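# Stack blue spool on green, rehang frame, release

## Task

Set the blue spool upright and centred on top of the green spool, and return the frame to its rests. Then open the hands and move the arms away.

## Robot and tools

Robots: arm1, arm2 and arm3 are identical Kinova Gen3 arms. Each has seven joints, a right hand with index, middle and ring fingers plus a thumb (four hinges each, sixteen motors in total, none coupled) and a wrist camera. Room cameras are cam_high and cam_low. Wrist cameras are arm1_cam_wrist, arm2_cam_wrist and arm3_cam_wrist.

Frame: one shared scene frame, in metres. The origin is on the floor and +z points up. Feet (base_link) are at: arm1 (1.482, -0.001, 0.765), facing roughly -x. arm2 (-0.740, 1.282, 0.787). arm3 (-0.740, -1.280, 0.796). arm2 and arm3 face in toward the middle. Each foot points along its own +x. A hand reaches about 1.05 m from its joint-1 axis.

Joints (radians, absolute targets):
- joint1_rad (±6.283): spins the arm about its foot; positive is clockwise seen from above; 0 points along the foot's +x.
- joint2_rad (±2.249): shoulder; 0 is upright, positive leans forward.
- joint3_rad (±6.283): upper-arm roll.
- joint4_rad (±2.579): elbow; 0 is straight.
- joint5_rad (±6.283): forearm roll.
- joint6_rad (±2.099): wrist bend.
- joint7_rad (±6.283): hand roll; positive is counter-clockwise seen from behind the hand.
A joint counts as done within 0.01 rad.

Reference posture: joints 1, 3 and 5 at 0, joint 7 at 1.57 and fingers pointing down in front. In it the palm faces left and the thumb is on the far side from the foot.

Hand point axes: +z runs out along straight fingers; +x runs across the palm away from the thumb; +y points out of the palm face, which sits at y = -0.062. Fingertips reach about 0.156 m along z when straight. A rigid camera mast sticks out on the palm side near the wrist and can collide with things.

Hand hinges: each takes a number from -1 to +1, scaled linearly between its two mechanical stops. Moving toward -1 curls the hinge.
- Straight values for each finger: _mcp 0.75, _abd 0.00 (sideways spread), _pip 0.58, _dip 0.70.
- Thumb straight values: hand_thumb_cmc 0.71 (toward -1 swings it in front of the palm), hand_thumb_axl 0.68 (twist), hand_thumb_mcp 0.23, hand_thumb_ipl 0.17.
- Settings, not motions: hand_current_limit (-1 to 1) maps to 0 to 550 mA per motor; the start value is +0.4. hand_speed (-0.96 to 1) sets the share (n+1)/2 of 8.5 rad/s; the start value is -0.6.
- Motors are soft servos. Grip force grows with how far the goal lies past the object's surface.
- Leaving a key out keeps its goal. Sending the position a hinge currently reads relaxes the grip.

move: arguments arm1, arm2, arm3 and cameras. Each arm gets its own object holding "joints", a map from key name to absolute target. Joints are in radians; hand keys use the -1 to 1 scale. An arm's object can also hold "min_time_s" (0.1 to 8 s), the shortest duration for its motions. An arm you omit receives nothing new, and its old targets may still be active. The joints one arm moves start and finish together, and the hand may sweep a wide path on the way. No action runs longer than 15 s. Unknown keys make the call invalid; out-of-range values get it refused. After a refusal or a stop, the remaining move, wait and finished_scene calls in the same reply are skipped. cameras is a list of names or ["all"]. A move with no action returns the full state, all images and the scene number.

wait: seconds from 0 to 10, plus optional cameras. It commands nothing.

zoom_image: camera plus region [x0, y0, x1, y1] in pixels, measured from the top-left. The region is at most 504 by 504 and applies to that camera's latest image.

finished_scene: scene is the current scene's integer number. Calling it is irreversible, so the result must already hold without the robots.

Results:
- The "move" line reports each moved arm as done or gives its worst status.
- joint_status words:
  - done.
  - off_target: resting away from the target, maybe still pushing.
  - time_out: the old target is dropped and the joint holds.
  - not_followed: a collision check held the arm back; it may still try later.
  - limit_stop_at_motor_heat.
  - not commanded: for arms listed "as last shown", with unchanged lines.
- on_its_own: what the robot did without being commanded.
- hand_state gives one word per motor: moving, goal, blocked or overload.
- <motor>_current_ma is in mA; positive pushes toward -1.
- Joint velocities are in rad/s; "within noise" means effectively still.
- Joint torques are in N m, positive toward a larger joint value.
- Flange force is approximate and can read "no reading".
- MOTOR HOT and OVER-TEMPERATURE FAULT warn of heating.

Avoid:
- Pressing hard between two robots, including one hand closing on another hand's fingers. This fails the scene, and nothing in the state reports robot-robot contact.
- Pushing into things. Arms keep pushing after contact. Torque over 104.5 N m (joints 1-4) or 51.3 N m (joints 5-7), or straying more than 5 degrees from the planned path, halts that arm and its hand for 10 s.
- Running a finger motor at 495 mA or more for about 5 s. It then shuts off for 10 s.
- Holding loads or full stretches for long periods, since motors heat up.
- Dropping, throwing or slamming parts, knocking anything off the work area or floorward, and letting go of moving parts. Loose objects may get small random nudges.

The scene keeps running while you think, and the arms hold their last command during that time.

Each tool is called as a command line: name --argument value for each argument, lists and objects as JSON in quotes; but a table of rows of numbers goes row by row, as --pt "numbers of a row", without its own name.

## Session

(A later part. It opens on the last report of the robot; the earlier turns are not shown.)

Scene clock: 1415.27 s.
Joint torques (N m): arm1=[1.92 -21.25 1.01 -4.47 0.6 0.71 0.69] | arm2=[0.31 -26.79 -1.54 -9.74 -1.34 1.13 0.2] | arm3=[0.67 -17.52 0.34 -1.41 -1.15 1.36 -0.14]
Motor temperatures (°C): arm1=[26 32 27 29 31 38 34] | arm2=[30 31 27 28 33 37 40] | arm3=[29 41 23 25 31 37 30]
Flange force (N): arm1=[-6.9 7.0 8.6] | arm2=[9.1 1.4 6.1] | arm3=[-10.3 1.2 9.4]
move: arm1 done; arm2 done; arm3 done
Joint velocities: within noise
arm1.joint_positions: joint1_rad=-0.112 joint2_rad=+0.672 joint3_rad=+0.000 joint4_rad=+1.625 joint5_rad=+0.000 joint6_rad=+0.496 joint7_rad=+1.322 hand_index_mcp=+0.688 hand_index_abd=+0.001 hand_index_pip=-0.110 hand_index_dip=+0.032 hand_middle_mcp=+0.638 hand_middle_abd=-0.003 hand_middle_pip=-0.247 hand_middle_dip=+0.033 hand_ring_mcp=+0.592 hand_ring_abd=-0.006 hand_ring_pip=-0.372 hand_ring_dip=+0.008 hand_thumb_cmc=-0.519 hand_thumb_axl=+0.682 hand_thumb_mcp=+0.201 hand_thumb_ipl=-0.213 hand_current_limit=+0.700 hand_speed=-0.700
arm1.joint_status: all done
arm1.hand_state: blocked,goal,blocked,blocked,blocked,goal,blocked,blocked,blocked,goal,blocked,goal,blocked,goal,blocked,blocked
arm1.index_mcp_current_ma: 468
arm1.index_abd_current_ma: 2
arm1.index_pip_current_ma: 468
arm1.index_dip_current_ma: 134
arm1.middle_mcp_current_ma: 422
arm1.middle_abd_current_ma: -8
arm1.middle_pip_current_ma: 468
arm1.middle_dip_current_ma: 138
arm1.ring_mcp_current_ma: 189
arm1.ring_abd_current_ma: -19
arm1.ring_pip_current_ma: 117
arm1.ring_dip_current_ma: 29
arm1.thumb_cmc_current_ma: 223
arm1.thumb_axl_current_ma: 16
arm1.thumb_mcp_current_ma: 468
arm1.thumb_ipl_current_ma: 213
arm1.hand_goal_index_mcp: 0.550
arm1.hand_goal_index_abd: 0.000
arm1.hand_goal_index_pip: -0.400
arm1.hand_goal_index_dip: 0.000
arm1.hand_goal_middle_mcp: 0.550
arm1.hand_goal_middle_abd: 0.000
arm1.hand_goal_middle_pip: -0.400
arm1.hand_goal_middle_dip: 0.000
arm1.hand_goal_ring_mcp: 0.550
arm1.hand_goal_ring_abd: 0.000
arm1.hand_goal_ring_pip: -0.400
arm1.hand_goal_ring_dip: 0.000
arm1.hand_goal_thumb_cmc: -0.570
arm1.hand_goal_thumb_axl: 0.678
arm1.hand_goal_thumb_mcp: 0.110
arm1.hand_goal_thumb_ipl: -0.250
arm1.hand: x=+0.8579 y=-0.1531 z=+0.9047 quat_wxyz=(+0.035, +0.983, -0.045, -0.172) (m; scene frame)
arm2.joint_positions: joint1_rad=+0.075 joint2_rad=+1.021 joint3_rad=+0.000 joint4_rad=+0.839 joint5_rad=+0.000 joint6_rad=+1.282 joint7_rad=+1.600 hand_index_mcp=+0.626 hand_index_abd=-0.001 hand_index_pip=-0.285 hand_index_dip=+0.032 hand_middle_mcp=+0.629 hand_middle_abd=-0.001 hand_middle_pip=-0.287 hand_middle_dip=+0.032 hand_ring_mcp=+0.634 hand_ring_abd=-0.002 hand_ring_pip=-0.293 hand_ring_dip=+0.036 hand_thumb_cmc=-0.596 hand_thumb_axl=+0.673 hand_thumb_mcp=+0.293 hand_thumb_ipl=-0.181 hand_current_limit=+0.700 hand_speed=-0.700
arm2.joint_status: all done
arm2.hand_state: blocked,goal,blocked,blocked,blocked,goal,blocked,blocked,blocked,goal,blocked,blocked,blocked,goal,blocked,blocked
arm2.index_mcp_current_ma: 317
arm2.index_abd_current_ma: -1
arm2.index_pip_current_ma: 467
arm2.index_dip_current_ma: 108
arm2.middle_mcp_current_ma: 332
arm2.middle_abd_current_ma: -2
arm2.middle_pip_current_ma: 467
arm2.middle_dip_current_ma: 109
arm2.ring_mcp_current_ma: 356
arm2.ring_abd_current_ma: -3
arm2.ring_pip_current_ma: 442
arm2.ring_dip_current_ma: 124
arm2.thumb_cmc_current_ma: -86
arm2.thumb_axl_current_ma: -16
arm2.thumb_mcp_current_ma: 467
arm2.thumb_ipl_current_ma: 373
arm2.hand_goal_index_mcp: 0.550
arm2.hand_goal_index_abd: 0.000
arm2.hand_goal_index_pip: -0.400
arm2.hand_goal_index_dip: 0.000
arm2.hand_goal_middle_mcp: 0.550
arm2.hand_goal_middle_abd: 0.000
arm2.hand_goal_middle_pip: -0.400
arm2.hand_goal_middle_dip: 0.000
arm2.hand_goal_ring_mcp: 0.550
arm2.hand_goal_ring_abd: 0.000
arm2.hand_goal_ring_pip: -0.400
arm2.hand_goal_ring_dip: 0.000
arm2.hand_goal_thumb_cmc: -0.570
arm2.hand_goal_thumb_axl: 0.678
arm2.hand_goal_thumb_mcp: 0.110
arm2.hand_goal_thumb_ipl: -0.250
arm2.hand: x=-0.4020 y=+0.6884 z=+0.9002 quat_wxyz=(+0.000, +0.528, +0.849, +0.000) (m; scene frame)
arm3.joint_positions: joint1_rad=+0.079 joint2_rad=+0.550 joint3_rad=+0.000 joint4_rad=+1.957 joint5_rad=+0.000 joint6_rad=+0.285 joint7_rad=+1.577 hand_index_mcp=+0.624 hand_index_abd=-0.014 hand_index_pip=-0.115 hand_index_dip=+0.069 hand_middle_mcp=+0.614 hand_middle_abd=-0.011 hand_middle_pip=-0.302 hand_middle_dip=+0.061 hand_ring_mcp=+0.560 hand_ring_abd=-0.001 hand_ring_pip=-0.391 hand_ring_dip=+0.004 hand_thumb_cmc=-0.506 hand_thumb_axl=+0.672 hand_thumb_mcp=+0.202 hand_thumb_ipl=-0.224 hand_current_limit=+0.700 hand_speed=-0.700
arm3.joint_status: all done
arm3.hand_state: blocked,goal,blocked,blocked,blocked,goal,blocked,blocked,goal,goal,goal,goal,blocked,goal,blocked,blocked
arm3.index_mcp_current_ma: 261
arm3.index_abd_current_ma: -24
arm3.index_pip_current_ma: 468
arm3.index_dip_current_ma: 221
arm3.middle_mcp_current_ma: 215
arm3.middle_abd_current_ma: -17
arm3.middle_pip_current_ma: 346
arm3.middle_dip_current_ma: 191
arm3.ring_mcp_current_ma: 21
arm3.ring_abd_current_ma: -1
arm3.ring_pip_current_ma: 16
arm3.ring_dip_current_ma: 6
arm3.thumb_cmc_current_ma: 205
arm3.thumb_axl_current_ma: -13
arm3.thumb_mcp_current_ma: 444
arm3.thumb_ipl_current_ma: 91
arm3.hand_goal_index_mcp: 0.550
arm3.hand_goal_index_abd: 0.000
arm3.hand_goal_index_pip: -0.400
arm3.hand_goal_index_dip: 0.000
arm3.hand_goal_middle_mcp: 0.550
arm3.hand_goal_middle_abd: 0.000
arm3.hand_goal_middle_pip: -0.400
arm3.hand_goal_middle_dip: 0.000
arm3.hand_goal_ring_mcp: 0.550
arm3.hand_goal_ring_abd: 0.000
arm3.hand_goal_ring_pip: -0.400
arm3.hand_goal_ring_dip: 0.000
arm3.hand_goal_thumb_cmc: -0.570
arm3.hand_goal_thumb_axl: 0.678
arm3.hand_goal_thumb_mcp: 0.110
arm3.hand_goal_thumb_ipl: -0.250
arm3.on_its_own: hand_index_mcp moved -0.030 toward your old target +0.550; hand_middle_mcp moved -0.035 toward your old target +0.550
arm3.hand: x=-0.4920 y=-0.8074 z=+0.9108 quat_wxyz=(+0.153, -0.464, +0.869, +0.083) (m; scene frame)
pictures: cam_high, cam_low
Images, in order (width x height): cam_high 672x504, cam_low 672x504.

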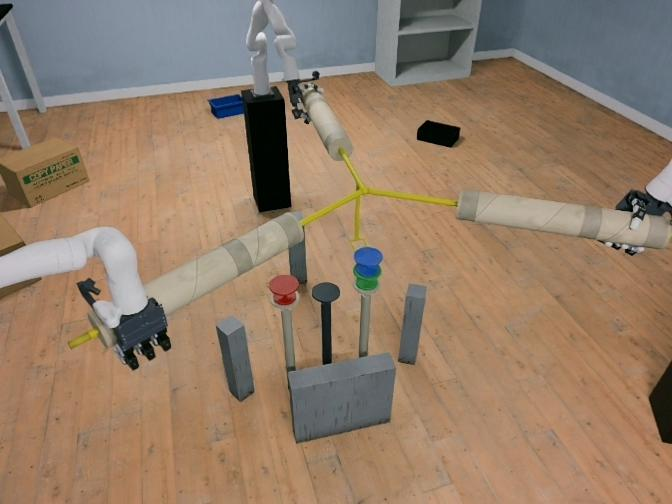

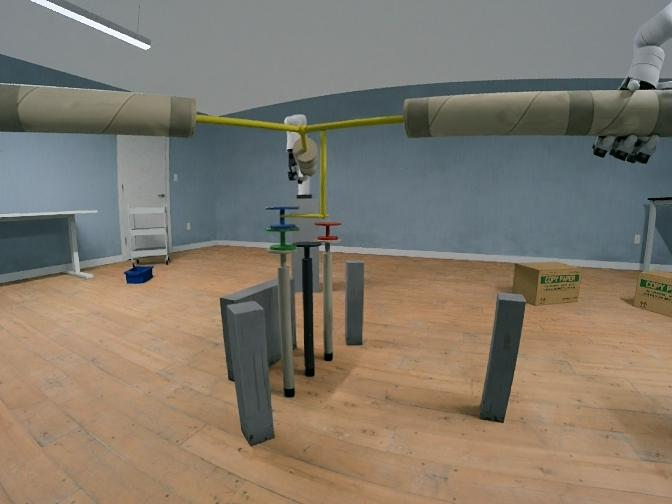

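move --arm1 '{"joints":{"joint1_rad":-0.1454,"joint2_rad":0.5411,"joint4_rad":1.9036,"joint6_rad":0.3478,"joint7_rad":1.2886},"min_time_s":4.5}' --arm2 '{"joints":{"joint1_rad":-0.0262,"joint2_rad":1.1643,"joint4_rad":0.5227,"joint6_rad":1.4546,"joint7_rad":1.4994},"min_time_s":4.5}' --arm3 '{"joints":{"joint1_rad":0.2038,"joint2_rad":0.6196,"joint4_rad":1.7900,"joint6_rad":0.3829,"joint7_rad":1.7013},"min_time_s":4.5}' --cameras '["cam_high","cam_low"]'

zoom_image --camera "cam_low" --region '[252, 190, 342, 260]'

zoom_image --camera "cam_high" --region '[337, 230, 397, 300]'

Scene clock: 1434.40 s.
Joint torques (N m): arm1=[-0.64 -18.28 -1.51 -3.94 0.16 0.2 0.73] | arm2=[-0.15 -27.38 -1.71 -8.23 -1.35 2.77 0.59] | arm3=[2.68 -19.81 2.32 -3.56 -0.67 0.82 0.02]
Motor temperatures (°C): arm1=[26 33 27 29 31 38 34] | arm2=[30 31 27 28 33 37 40] | arm3=[29 41 23 25 31 37 30]
Flange force (N): arm1=[-6.4 3.3 8.2] | arm2=no reading | arm3=[-8.4 4.3 8.4]
move: arm1 done; arm2 done; arm3 done
Joint velocities: within noise
arm1.joint_positions: joint1_rad=-0.145 joint2_rad=+0.541 joint3_rad=+0.000 joint4_rad=+1.904 joint5_rad=+0.000 joint6_rad=+0.348 joint7_rad=+1.289 hand_index_mcp=+0.688 hand_index_abd=+0.001 hand_index_pip=-0.111 hand_index_dip=+0.032 hand_middle_mcp=+0.638 hand_middle_abd=-0.003 hand_middle_pip=-0.247 hand_middle_dip=+0.033 hand_ring_mcp=+0.592 hand_ring_abd=-0.006 hand_ring_pip=-0.372 hand_ring_dip=+0.008 hand_thumb_cmc=-0.514 hand_thumb_axl=+0.685 hand_thumb_mcp=+0.198 hand_thumb_ipl=-0.213 hand_current_limit=+0.700 hand_speed=-0.700
arm1.joint_status: all done
arm1.hand_state: blocked,goal,blocked,blocked,blocked,goal,blocked,blocked,blocked,goal,blocked,goal,blocked,goal,blocked,blocked
arm1.index_mcp_current_ma: 468
arm1.index_abd_current_ma: 2
arm1.index_pip_current_ma: 467
arm1.index_dip_current_ma: 134
arm1.middle_mcp_current_ma: 422
arm1.middle_abd_current_ma: -8
arm1.middle_pip_current_ma: 468
arm1.middle_dip_current_ma: 138
arm1.ring_mcp_current_ma: 189
arm1.ring_abd_current_ma: -19
arm1.ring_pip_current_ma: 117
arm1.ring_dip_current_ma: 29
arm1.thumb_cmc_current_ma: 250
arm1.thumb_axl_current_ma: 30
arm1.thumb_mcp_current_ma: 467
arm1.thumb_ipl_current_ma: 213
arm1.hand_goal_index_mcp: 0.550
arm1.hand_goal_index_abd: 0.000
arm1.hand_goal_index_pip: -0.400
arm1.hand_goal_index_dip: 0.000
arm1.hand_goal_middle_mcp: 0.550
arm1.hand_goal_middle_abd: 0.000
arm1.hand_goal_middle_pip: -0.400
arm1.hand_goal_middle_dip: 0.000
arm1.hand_goal_ring_mcp: 0.550
arm1.hand_goal_ring_abd: 0.000
arm1.hand_goal_ring_pip: -0.400
arm1.hand_goal_ring_dip: 0.000
arm1.hand_goal_thumb_cmc: -0.570
arm1.hand_goal_thumb_axl: 0.678
arm1.hand_goal_thumb_mcp: 0.110
arm1.hand_goal_thumb_ipl: -0.250
arm1.hand: x=+0.9379 y=-0.1579 z=+0.9043 quat_wxyz=(+0.041, +0.983, -0.045, -0.171) (m; scene frame)
arm2.joint_positions: joint1_rad=-0.026 joint2_rad=+1.164 joint3_rad=+0.000 joint4_rad=+0.523 joint5_rad=+0.000 joint6_rad=+1.455 joint7_rad=+1.499 hand_index_mcp=+0.626 hand_index_abd=+0.005 hand_index_pip=-0.285 hand_index_dip=+0.032 hand_middle_mcp=+0.629 hand_middle_abd=+0.004 hand_middle_pip=-0.287 hand_middle_dip=+0.032 hand_ring_mcp=+0.634 hand_ring_abd=+0.003 hand_ring_pip=-0.293 hand_ring_dip=+0.038 hand_thumb_cmc=-0.609 hand_thumb_axl=+0.670 hand_thumb_mcp=+0.294 hand_thumb_ipl=-0.181 hand_current_limit=+0.700 hand_speed=-0.700
arm2.joint_status: all done
arm2.hand_state: blocked,goal,blocked,blocked,blocked,goal,blocked,blocked,blocked,goal,blocked,blocked,blocked,goal,blocked,blocked
arm2.index_mcp_current_ma: 317
arm2.index_abd_current_ma: 10
arm2.index_pip_current_ma: 467
arm2.index_dip_current_ma: 108
arm2.middle_mcp_current_ma: 332
arm2.middle_abd_current_ma: 8
arm2.middle_pip_current_ma: 467
arm2.middle_dip_current_ma: 109
arm2.ring_mcp_current_ma: 356
arm2.ring_abd_current_ma: 5
arm2.ring_pip_current_ma: 442
arm2.ring_dip_current_ma: 131
arm2.thumb_cmc_current_ma: -137
arm2.thumb_axl_current_ma: -28
arm2.thumb_mcp_current_ma: 467
arm2.thumb_ipl_current_ma: 373
arm2.hand_goal_index_mcp: 0.550
arm2.hand_goal_index_abd: 0.000
arm2.hand_goal_index_pip: -0.400
arm2.hand_goal_index_dip: 0.000
arm2.hand_goal_middle_mcp: 0.550
arm2.hand_goal_middle_abd: 0.000
arm2.hand_goal_middle_pip: -0.400
arm2.hand_goal_middle_dip: 0.000
arm2.hand_goal_ring_mcp: 0.550
arm2.hand_goal_ring_abd: 0.000
arm2.hand_goal_ring_pip: -0.400
arm2.hand_goal_ring_dip: 0.000
arm2.hand_goal_thumb_cmc: -0.570
arm2.hand_goal_thumb_axl: 0.678
arm2.hand_goal_thumb_mcp: 0.110
arm2.hand_goal_thumb_ipl: -0.250
arm2.hand: x=-0.3222 y=+0.6835 z=+0.9000 quat_wxyz=(+0.000, +0.528, +0.849, +0.000) (m; scene frame)
arm3.joint_positions: joint1_rad=+0.204 joint2_rad=+0.620 joint3_rad=+0.000 joint4_rad=+1.790 joint5_rad=+0.000 joint6_rad=+0.383 joint7_rad=+1.701 hand_index_mcp=+0.602 hand_index_abd=-0.011 hand_index_pip=-0.115 hand_index_dip=+0.073 hand_middle_mcp=+0.596 hand_middle_abd=-0.010 hand_middle_pip=-0.302 hand_middle_dip=+0.066 hand_ring_mcp=+0.559 hand_ring_abd=-0.001 hand_ring_pip=-0.392 hand_ring_dip=+0.003 hand_thumb_cmc=-0.501 hand_thumb_axl=+0.671 hand_thumb_mcp=+0.219 hand_thumb_ipl=-0.224 hand_current_limit=+0.700 hand_speed=-0.700
arm3.joint_status: all done
arm3.hand_state: blocked,goal,blocked,blocked,blocked,goal,blocked,blocked,goal,goal,goal,goal,blocked,goal,blocked,blocked
arm3.index_mcp_current_ma: 167
arm3.index_abd_current_ma: -18
arm3.index_pip_current_ma: 468
arm3.index_dip_current_ma: 239
arm3.middle_mcp_current_ma: 141
arm3.middle_abd_current_ma: -15
arm3.middle_pip_current_ma: 346
arm3.middle_dip_current_ma: 209
arm3.ring_mcp_current_ma: 18
arm3.ring_abd_current_ma: -1
arm3.ring_pip_current_ma: 14
arm3.ring_dip_current_ma: 5
arm3.thumb_cmc_current_ma: 223
arm3.thumb_axl_current_ma: -16
arm3.thumb_mcp_current_ma: 467
arm3.thumb_ipl_current_ma: 93
arm3.hand_goal_index_mcp: 0.550
arm3.hand_goal_index_abd: 0.000
arm3.hand_goal_index_pip: -0.400
arm3.hand_goal_index_dip: 0.000
arm3.hand_goal_middle_mcp: 0.550
arm3.hand_goal_middle_abd: 0.000
arm3.hand_goal_middle_pip: -0.400
arm3.hand_goal_middle_dip: 0.000
arm3.hand_goal_ring_mcp: 0.550
arm3.hand_goal_ring_abd: 0.000
arm3.hand_goal_ring_pip: -0.400
arm3.hand_goal_ring_dip: 0.000
arm3.hand_goal_thumb_cmc: -0.570
arm3.hand_goal_thumb_axl: 0.678
arm3.hand_goal_thumb_mcp: 0.110
arm3.hand_goal_thumb_ipl: -0.250
arm3.on_its_own: hand_index_mcp moved -0.022 toward your old target +0.550
arm3.hand: x=-0.4118 y=-0.8117 z=+0.9102 quat_wxyz=(+0.161, -0.464, +0.869, +0.063) (m; scene frame)
pictures: cam_high, cam_low
Images, in order (width x height): cam_high 672x504, cam_low 672x504.

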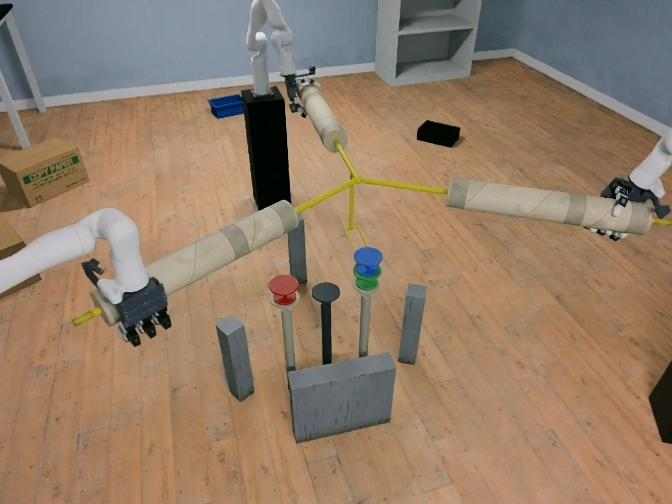

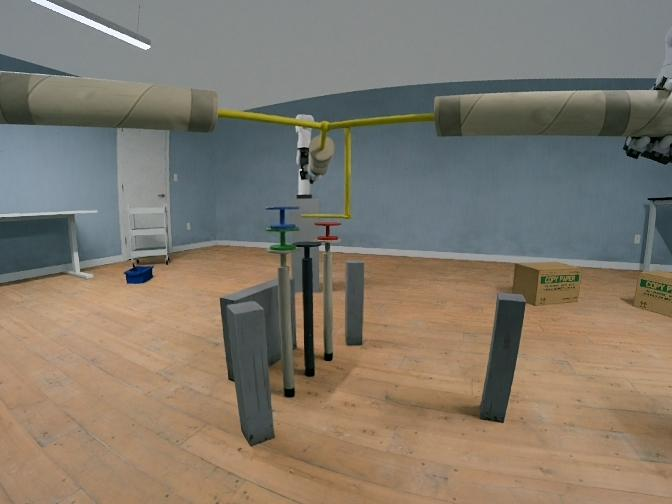

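Scaled by 5.600 from the camera's 672x504 image, which has a finer 960x720 frame.

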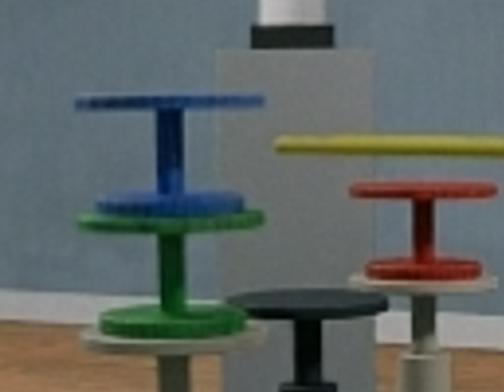

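Scaled by 7.200 from the camera's 672x504 image, which has a finer 960x720 frame.

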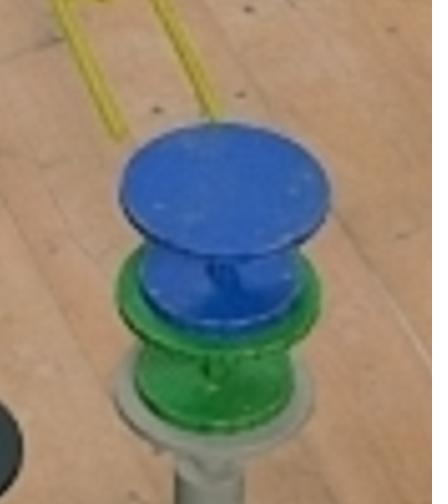

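move --arm1 '{"joints":{"joint1_rad":-0.0097,"joint2_rad":0.4355,"joint4_rad":2.0989,"joint6_rad":0.2581,"joint7_rad":1.4243},"min_time_s":4.5}' --arm2 '{"joints":{"joint1_rad":-0.1553,"joint2_rad":1.0386,"joint4_rad":0.8009,"joint6_rad":1.3020,"joint7_rad":1.3703},"min_time_s":4.5}' --arm3 '{"joints":{"joint1_rad":0.1936,"joint2_rad":0.7819,"joint4_rad":1.4382,"joint6_rad":0.5725,"joint7_rad":1.6911},"min_time_s":4.5}' --cameras '["cam_high","cam_low"]'

move --arm1 '{"joints":{"joint1_rad":0.1671,"joint2_rad":0.3477,"joint4_rad":2.2405,"joint6_rad":0.2044,"joint7_rad":1.6011},"min_time_s":4.5}' --arm2 '{"joints":{"joint1_rad":-0.2945,"joint2_rad":0.9706,"joint4_rad":0.9493,"joint6_rad":1.2217,"joint7_rad":1.2311},"min_time_s":4.5}' --arm3 '{"joints":{"joint1_rad":0.1838,"joint2_rad":0.9856,"joint4_rad":0.9915,"joint6_rad":0.8154,"joint7_rad":1.6813},"min_time_s":4.5}' --cameras '["all"]'

Scene clock: 1452.40 s.
Joint torques (N m): arm1=[-0.26 -15.85 -1.02 -3.62 0.34 0.02 0.72] | arm2=[-0.93 -25.65 -2.31 -7.59 -1.27 2.71 0.83] | arm3=[3.31 -23.8 2.48 -5.53 -0.87 0.58 -0.31]
Motor temperatures (°C): arm1=[26 33 27 29 31 38 34] | arm2=[30 32 27 28 33 37 40] | arm3=[29 41 23 25 31 37 30]
Flange force (N): arm1=[-5.5 3.5 8.4] | arm2=[4.4 -0.9 5.5] | arm3=[-8.1 4.2 7.9]
move: arm1 done; arm2 done; arm3 done
Joint velocities: within noise
arm1.joint_positions: joint1_rad=-0.010 joint2_rad=+0.436 joint3_rad=+0.000 joint4_rad=+2.099 joint5_rad=+0.000 joint6_rad=+0.258 joint7_rad=+1.424 hand_index_mcp=+0.682 hand_index_abd=-0.011 hand_index_pip=-0.111 hand_index_dip=+0.037 hand_middle_mcp=+0.633 hand_middle_abd=-0.005 hand_middle_pip=-0.249 hand_middle_dip=+0.035 hand_ring_mcp=+0.583 hand_ring_abd=-0.006 hand_ring_pip=-0.374 hand_ring_dip=+0.009 hand_thumb_cmc=-0.518 hand_thumb_axl=+0.682 hand_thumb_mcp=+0.194 hand_thumb_ipl=-0.223 hand_current_limit=+0.700 hand_speed=-0.700
arm1.joint_status: all done
arm1.hand_state: blocked,goal,blocked,blocked,blocked,goal,blocked,blocked,blocked,goal,blocked,goal,blocked,goal,blocked,blocked
arm1.index_mcp_current_ma: 467
arm1.index_abd_current_ma: -36
arm1.index_pip_current_ma: 468
arm1.index_dip_current_ma: 156
arm1.middle_mcp_current_ma: 396
arm1.middle_abd_current_ma: -16
arm1.middle_pip_current_ma: 467
arm1.middle_dip_current_ma: 146
arm1.ring_mcp_current_ma: 149
arm1.ring_abd_current_ma: -19
arm1.ring_pip_current_ma: 107
arm1.ring_dip_current_ma: 34
arm1.thumb_cmc_current_ma: 232
arm1.thumb_axl_current_ma: 15
arm1.thumb_mcp_current_ma: 468
arm1.thumb_ipl_current_ma: 154
arm1.hand_goal_index_mcp: 0.550
arm1.hand_goal_index_abd: 0.000
arm1.hand_goal_index_pip: -0.400
arm1.hand_goal_index_dip: 0.000
arm1.hand_goal_middle_mcp: 0.550
arm1.hand_goal_middle_abd: 0.000
arm1.hand_goal_middle_pip: -0.400
arm1.hand_goal_middle_dip: 0.000
arm1.hand_goal_ring_mcp: 0.550
arm1.hand_goal_ring_abd: 0.000
arm1.hand_goal_ring_pip: -0.400
arm1.hand_goal_ring_dip: 0.000
arm1.hand_goal_thumb_cmc: -0.570
arm1.hand_goal_thumb_axl: 0.678
arm1.hand_goal_thumb_mcp: 0.110
arm1.hand_goal_thumb_ipl: -0.250
arm1.hand: x=+0.9935 y=-0.0843 z=+0.9041 quat_wxyz=(+0.018, +0.983, -0.045, -0.175) (m; scene frame)
arm2.joint_positions: joint1_rad=-0.155 joint2_rad=+1.039 joint3_rad=+0.000 joint4_rad=+0.801 joint5_rad=+0.000 joint6_rad=+1.302 joint7_rad=+1.370 hand_index_mcp=+0.626 hand_index_abd=+0.005 hand_index_pip=-0.286 hand_index_dip=+0.032 hand_middle_mcp=+0.629 hand_middle_abd=+0.004 hand_middle_pip=-0.287 hand_middle_dip=+0.032 hand_ring_mcp=+0.634 hand_ring_abd=+0.003 hand_ring_pip=-0.293 hand_ring_dip=+0.038 hand_thumb_cmc=-0.608 hand_thumb_axl=+0.668 hand_thumb_mcp=+0.294 hand_thumb_ipl=-0.190 hand_current_limit=+0.700 hand_speed=-0.700
arm2.joint_status: all done
arm2.hand_state: blocked,goal,blocked,blocked,blocked,goal,blocked,blocked,blocked,goal,blocked,blocked,blocked,goal,blocked,blocked
arm2.index_mcp_current_ma: 317
arm2.index_abd_current_ma: 10
arm2.index_pip_current_ma: 468
arm2.index_dip_current_ma: 108
arm2.middle_mcp_current_ma: 332
arm2.middle_abd_current_ma: 8
arm2.middle_pip_current_ma: 467
arm2.middle_dip_current_ma: 109
arm2.ring_mcp_current_ma: 357
arm2.ring_abd_current_ma: 7
arm2.ring_pip_current_ma: 442
arm2.ring_dip_current_ma: 131
arm2.thumb_cmc_current_ma: -133
arm2.thumb_axl_current_ma: -33
arm2.thumb_mcp_current_ma: 467
arm2.thumb_ipl_current_ma: 321
arm2.hand_goal_index_mcp: 0.550
arm2.hand_goal_index_abd: 0.000
arm2.hand_goal_index_pip: -0.400
arm2.hand_goal_index_dip: 0.000
arm2.hand_goal_middle_mcp: 0.550
arm2.hand_goal_middle_abd: 0.000
arm2.hand_goal_middle_pip: -0.400
arm2.hand_goal_middle_dip: 0.000
arm2.hand_goal_ring_mcp: 0.550
arm2.hand_goal_ring_abd: 0.000
arm2.hand_goal_ring_pip: -0.400
arm2.hand_goal_ring_dip: 0.000
arm2.hand_goal_thumb_cmc: -0.570
arm2.hand_goal_thumb_axl: 0.678
arm2.hand_goal_thumb_mcp: 0.110
arm2.hand_goal_thumb_ipl: -0.250
arm2.hand: x=-0.2659 y=+0.7574 z=+0.9003 quat_wxyz=(+0.000, +0.528, +0.849, +0.000) (m; scene frame)
arm3.joint_positions: joint1_rad=+0.194 joint2_rad=+0.782 joint3_rad=+0.000 joint4_rad=+1.438 joint5_rad=+0.000 joint6_rad=+0.572 joint7_rad=+1.691 hand_index_mcp=+0.603 hand_index_abd=-0.010 hand_index_pip=-0.115 hand_index_dip=+0.073 hand_middle_mcp=+0.598 hand_middle_abd=-0.009 hand_middle_pip=-0.302 hand_middle_dip=+0.066 hand_ring_mcp=+0.559 hand_ring_abd=-0.001 hand_ring_pip=-0.392 hand_ring_dip=+0.003 hand_thumb_cmc=-0.501 hand_thumb_axl=+0.671 hand_thumb_mcp=+0.219 hand_thumb_ipl=-0.223 hand_current_limit=+0.700 hand_speed=-0.700
arm3.joint_status: all done
arm3.hand_state: blocked,goal,blocked,blocked,blocked,goal,blocked,blocked,goal,goal,goal,goal,blocked,goal,blocked,blocked
arm3.index_mcp_current_ma: 171
arm3.index_abd_current_ma: -16
arm3.index_pip_current_ma: 467
arm3.index_dip_current_ma: 239
arm3.middle_mcp_current_ma: 148
arm3.middle_abd_current_ma: -14
arm3.middle_pip_current_ma: 346
arm3.middle_dip_current_ma: 209
arm3.ring_mcp_current_ma: 17
arm3.ring_abd_current_ma: -1
arm3.ring_pip_current_ma: 14
arm3.ring_dip_current_ma: 5
arm3.thumb_cmc_current_ma: 223
arm3.thumb_axl_current_ma: -16
arm3.thumb_mcp_current_ma: 467
arm3.thumb_ipl_current_ma: 95
arm3.hand_goal_index_mcp: 0.550
arm3.hand_goal_index_abd: 0.000
arm3.hand_goal_index_pip: -0.400
arm3.hand_goal_index_dip: 0.000
arm3.hand_goal_middle_mcp: 0.550
arm3.hand_goal_middle_abd: 0.000
arm3.hand_goal_middle_pip: -0.400
arm3.hand_goal_middle_dip: 0.000
arm3.hand_goal_ring_mcp: 0.550
arm3.hand_goal_ring_abd: 0.000
arm3.hand_goal_ring_pip: -0.400
arm3.hand_goal_ring_dip: 0.000
arm3.hand_goal_thumb_cmc: -0.570
arm3.hand_goal_thumb_axl: 0.678
arm3.hand_goal_thumb_mcp: 0.110
arm3.hand_goal_thumb_ipl: -0.250
arm3.hand: x=-0.3557 y=-0.7378 z=+0.9102 quat_wxyz=(+0.161, -0.464, +0.869, +0.065) (m; scene frame)
pictures: cam_high, cam_low
Images, in order (width x height): cam_high 672x504, cam_low 672x504.

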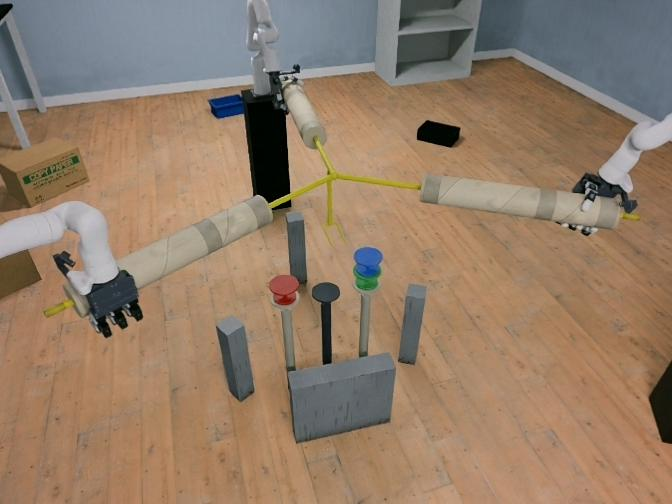

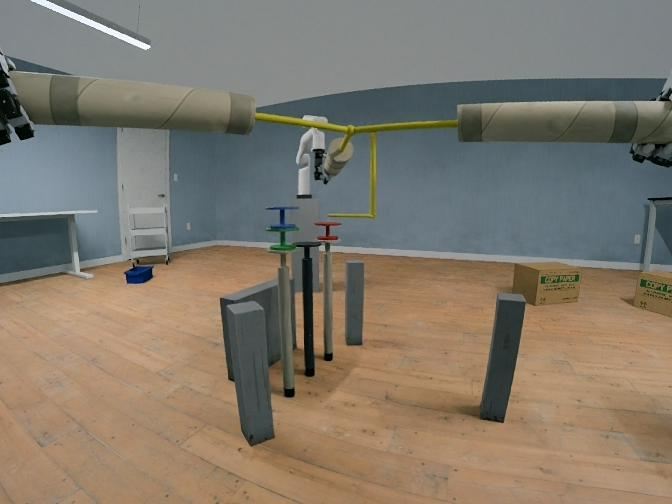

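Scene clock: 1457.23 s.
Joint torques (N m): arm1=[0.51 -13.34 -0.02 -1.82 -0.31 0.7 -0.12] | arm2=[1.12 -24.12 -0.77 -6.57 -0.54 2.91 0.75] | arm3=[2.26 -28.84 1.35 -9.4 -1.28 -0.65 -0.44]
Motor temperatures (°C): arm1=[26 32 27 29 31 38 34] | arm2=[30 32 27 28 33 37 40] | arm3=[29 41 23 25 31 37 30]
Flange force (N): arm1=[-8.1 1.8 9.3] | arm2=[2.2 2.4 4.4] | arm3=[-3.0 2.7 6.6]
move: arm1 done; arm2 done; arm3 done
Joint velocities: within noise
arm1.joint_positions: joint1_rad=+0.167 joint2_rad=+0.348 joint3_rad=+0.000 joint4_rad=+2.241 joint5_rad=+0.000 joint6_rad=+0.204 joint7_rad=+1.601 hand_index_mcp=+0.653 hand_index_abd=-0.030 hand_index_pip=-0.114 hand_index_dip=+0.061 hand_middle_mcp=+0.606 hand_middle_abd=-0.009 hand_middle_pip=-0.254 hand_middle_dip=+0.057 hand_ring_mcp=+0.568 hand_ring_abd=-0.006 hand_ring_pip=-0.377 hand_ring_dip=+0.010 hand_thumb_cmc=-0.517 hand_thumb_axl=+0.676 hand_thumb_mcp=+0.201 hand_thumb_ipl=-0.224 hand_current_limit=+0.700 hand_speed=-0.700
arm1.joint_status: all done
arm1.hand_state: blocked,blocked,blocked,blocked,blocked,goal,blocked,blocked,goal,goal,blocked,goal,blocked,goal,blocked,blocked
arm1.index_mcp_current_ma: 467
arm1.index_abd_current_ma: -108
arm1.index_pip_current_ma: 467
arm1.index_dip_current_ma: 267
arm1.middle_mcp_current_ma: 258
arm1.middle_abd_current_ma: -30
arm1.middle_pip_current_ma: 467
arm1.middle_dip_current_ma: 249
arm1.ring_mcp_current_ma: 75
arm1.ring_abd_current_ma: -19
arm1.ring_pip_current_ma: 94
arm1.ring_dip_current_ma: 36
arm1.thumb_cmc_current_ma: 235
arm1.thumb_axl_current_ma: -10
arm1.thumb_mcp_current_ma: 468
arm1.thumb_ipl_current_ma: 147
arm1.hand_goal_index_mcp: 0.550
arm1.hand_goal_index_abd: 0.000
arm1.hand_goal_index_pip: -0.400
arm1.hand_goal_index_dip: 0.000
arm1.hand_goal_middle_mcp: 0.550
arm1.hand_goal_middle_abd: 0.000
arm1.hand_goal_middle_pip: -0.400
arm1.hand_goal_middle_dip: 0.000
arm1.hand_goal_ring_mcp: 0.550
arm1.hand_goal_ring_abd: 0.000
arm1.hand_goal_ring_pip: -0.400
arm1.hand_goal_ring_dip: 0.000
arm1.hand_goal_thumb_cmc: -0.570
arm1.hand_goal_thumb_axl: 0.678
arm1.hand_goal_thumb_mcp: 0.110
arm1.hand_goal_thumb_ipl: -0.250
arm1.on_its_own: hand_index_mcp moved -0.029 toward your old target +0.550; hand_middle_mcp moved -0.027 toward your old target +0.550
arm1.hand: x=+1.0476 y=-0.0094 z=+0.9036 quat_wxyz=(-0.013, +0.983, -0.045, -0.175) (m; scene frame)
arm2.joint_positions: joint1_rad=-0.295 joint2_rad=+0.971 joint3_rad=+0.000 joint4_rad=+0.949 joint5_rad=+0.000 joint6_rad=+1.222 joint7_rad=+1.231 hand_index_mcp=+0.626 hand_index_abd=+0.005 hand_index_pip=-0.286 hand_index_dip=+0.032 hand_middle_mcp=+0.629 hand_middle_abd=+0.004 hand_middle_pip=-0.287 hand_middle_dip=+0.032 hand_ring_mcp=+0.634 hand_ring_abd=+0.004 hand_ring_pip=-0.293 hand_ring_dip=+0.038 hand_thumb_cmc=-0.597 hand_thumb_axl=+0.669 hand_thumb_mcp=+0.294 hand_thumb_ipl=-0.190 hand_current_limit=+0.700 hand_speed=-0.700
arm2.joint_status: all done
arm2.hand_state: blocked,goal,blocked,blocked,blocked,goal,blocked,blocked,blocked,goal,blocked,blocked,blocked,goal,blocked,blocked
arm2.index_mcp_current_ma: 317
arm2.index_abd_current_ma: 11
arm2.index_pip_current_ma: 467
arm2.index_dip_current_ma: 108
arm2.middle_mcp_current_ma: 332
arm2.middle_abd_current_ma: 9
arm2.middle_pip_current_ma: 467
arm2.middle_dip_current_ma: 109
arm2.ring_mcp_current_ma: 357
arm2.ring_abd_current_ma: 7
arm2.ring_pip_current_ma: 442
arm2.ring_dip_current_ma: 131
arm2.thumb_cmc_current_ma: -92
arm2.thumb_axl_current_ma: -31
arm2.thumb_mcp_current_ma: 468
arm2.thumb_ipl_current_ma: 318
arm2.hand_goal_index_mcp: 0.550
arm2.hand_goal_index_abd: 0.000
arm2.hand_goal_index_pip: -0.400
arm2.hand_goal_index_dip: 0.000
arm2.hand_goal_middle_mcp: 0.550
arm2.hand_goal_middle_abd: 0.000
arm2.hand_goal_middle_pip: -0.400
arm2.hand_goal_middle_dip: 0.000
arm2.hand_goal_ring_mcp: 0.550
arm2.hand_goal_ring_abd: 0.000
arm2.hand_goal_ring_pip: -0.400
arm2.hand_goal_ring_dip: 0.000
arm2.hand_goal_thumb_cmc: -0.570
arm2.hand_goal_thumb_axl: 0.678
arm2.hand_goal_thumb_mcp: 0.110
arm2.hand_goal_thumb_ipl: -0.250
arm2.hand: x=-0.2110 y=+0.8326 z=+0.9004 quat_wxyz=(+0.000, +0.528, +0.849, +0.000) (m; scene frame)
arm3.joint_positions: joint1_rad=+0.184 joint2_rad=+0.986 joint3_rad=+0.000 joint4_rad=+0.992 joint5_rad=+0.000 joint6_rad=+0.815 joint7_rad=+1.681 hand_index_mcp=+0.605 hand_index_abd=-0.021 hand_index_pip=-0.115 hand_index_dip=+0.073 hand_middle_mcp=+0.600 hand_middle_abd=-0.017 hand_middle_pip=-0.302 hand_middle_dip=+0.066 hand_ring_mcp=+0.559 hand_ring_abd=-0.001 hand_ring_pip=-0.392 hand_ring_dip=+0.003 hand_thumb_cmc=-0.509 hand_thumb_axl=+0.672 hand_thumb_mcp=+0.219 hand_thumb_ipl=-0.221 hand_current_limit=+0.700 hand_speed=-0.700
arm3.joint_status: all done
arm3.hand_state: blocked,blocked,blocked,blocked,blocked,goal,blocked,blocked,goal,goal,goal,goal,blocked,goal,blocked,blocked
arm3.index_mcp_current_ma: 178
arm3.index_abd_current_ma: -40
arm3.index_pip_current_ma: 467
arm3.index_dip_current_ma: 239
arm3.middle_mcp_current_ma: 157
arm3.middle_abd_current_ma: -31
arm3.middle_pip_current_ma: 346
arm3.middle_dip_current_ma: 209
arm3.ring_mcp_current_ma: 17
arm3.ring_abd_current_ma: -1
arm3.ring_pip_current_ma: 14
arm3.ring_dip_current_ma: 5
arm3.thumb_cmc_current_ma: 192
arm3.thumb_axl_current_ma: -13
arm3.thumb_mcp_current_ma: 468
arm3.thumb_ipl_current_ma: 107
arm3.hand_goal_index_mcp: 0.550
arm3.hand_goal_index_abd: 0.000
arm3.hand_goal_index_pip: -0.400
arm3.hand_goal_index_dip: 0.000
arm3.hand_goal_middle_mcp: 0.550
arm3.hand_goal_middle_abd: 0.000
arm3.hand_goal_middle_pip: -0.400
arm3.hand_goal_middle_dip: 0.000
arm3.hand_goal_ring_mcp: 0.550
arm3.hand_goal_ring_abd: 0.000
arm3.hand_goal_ring_pip: -0.400
arm3.hand_goal_ring_dip: 0.000
arm3.hand_goal_thumb_cmc: -0.570
arm3.hand_goal_thumb_axl: 0.678
arm3.hand_goal_thumb_mcp: 0.110
arm3.hand_goal_thumb_ipl: -0.250
arm3.hand: x=-0.3007 y=-0.6626 z=+0.9102 quat_wxyz=(+0.160, -0.464, +0.869, +0.066) (m; scene frame)
pictures: arm1_cam_wrist, arm2_cam_wrist, arm3_cam_wrist, cam_high, cam_low
Images, in order (width x height): arm1_cam_wrist 672x504, arm2_cam_wrist 672x504, arm3_cam_wrist 672x504, cam_high 672x504, cam_low 672x504.

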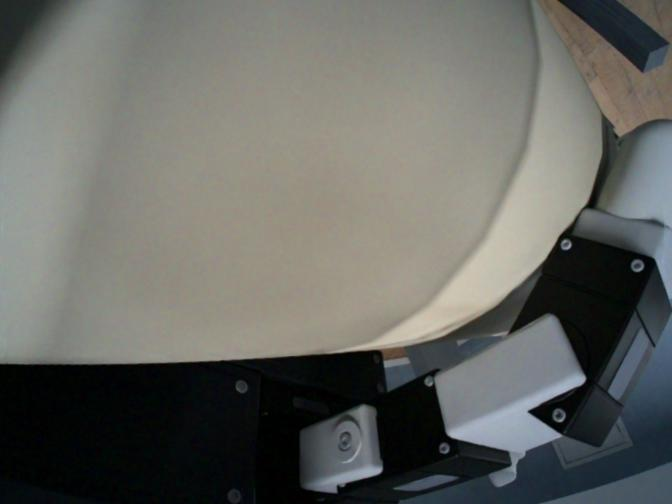

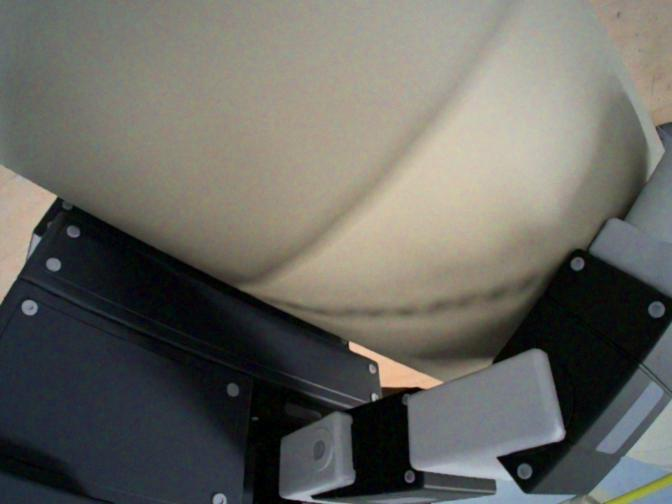

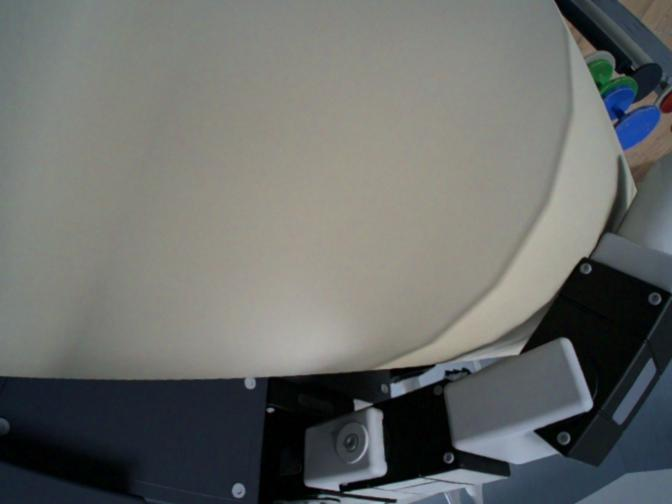

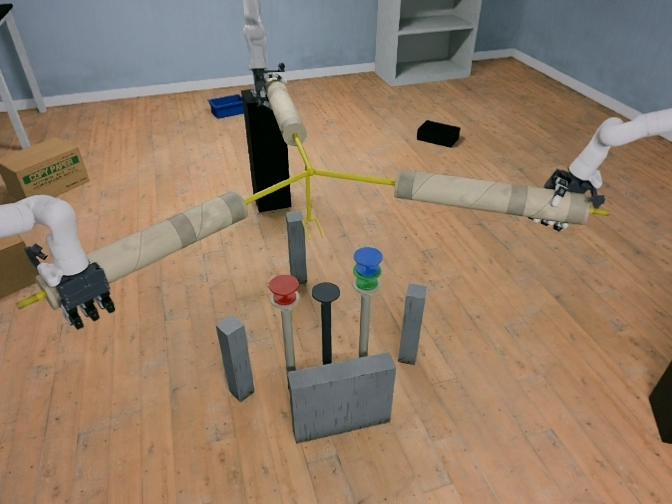

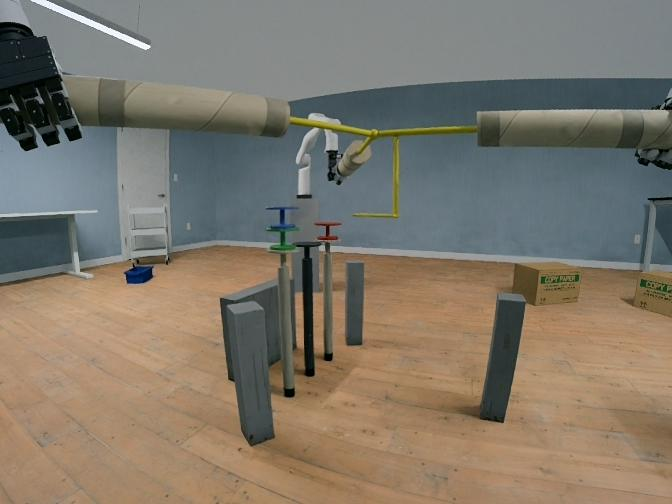

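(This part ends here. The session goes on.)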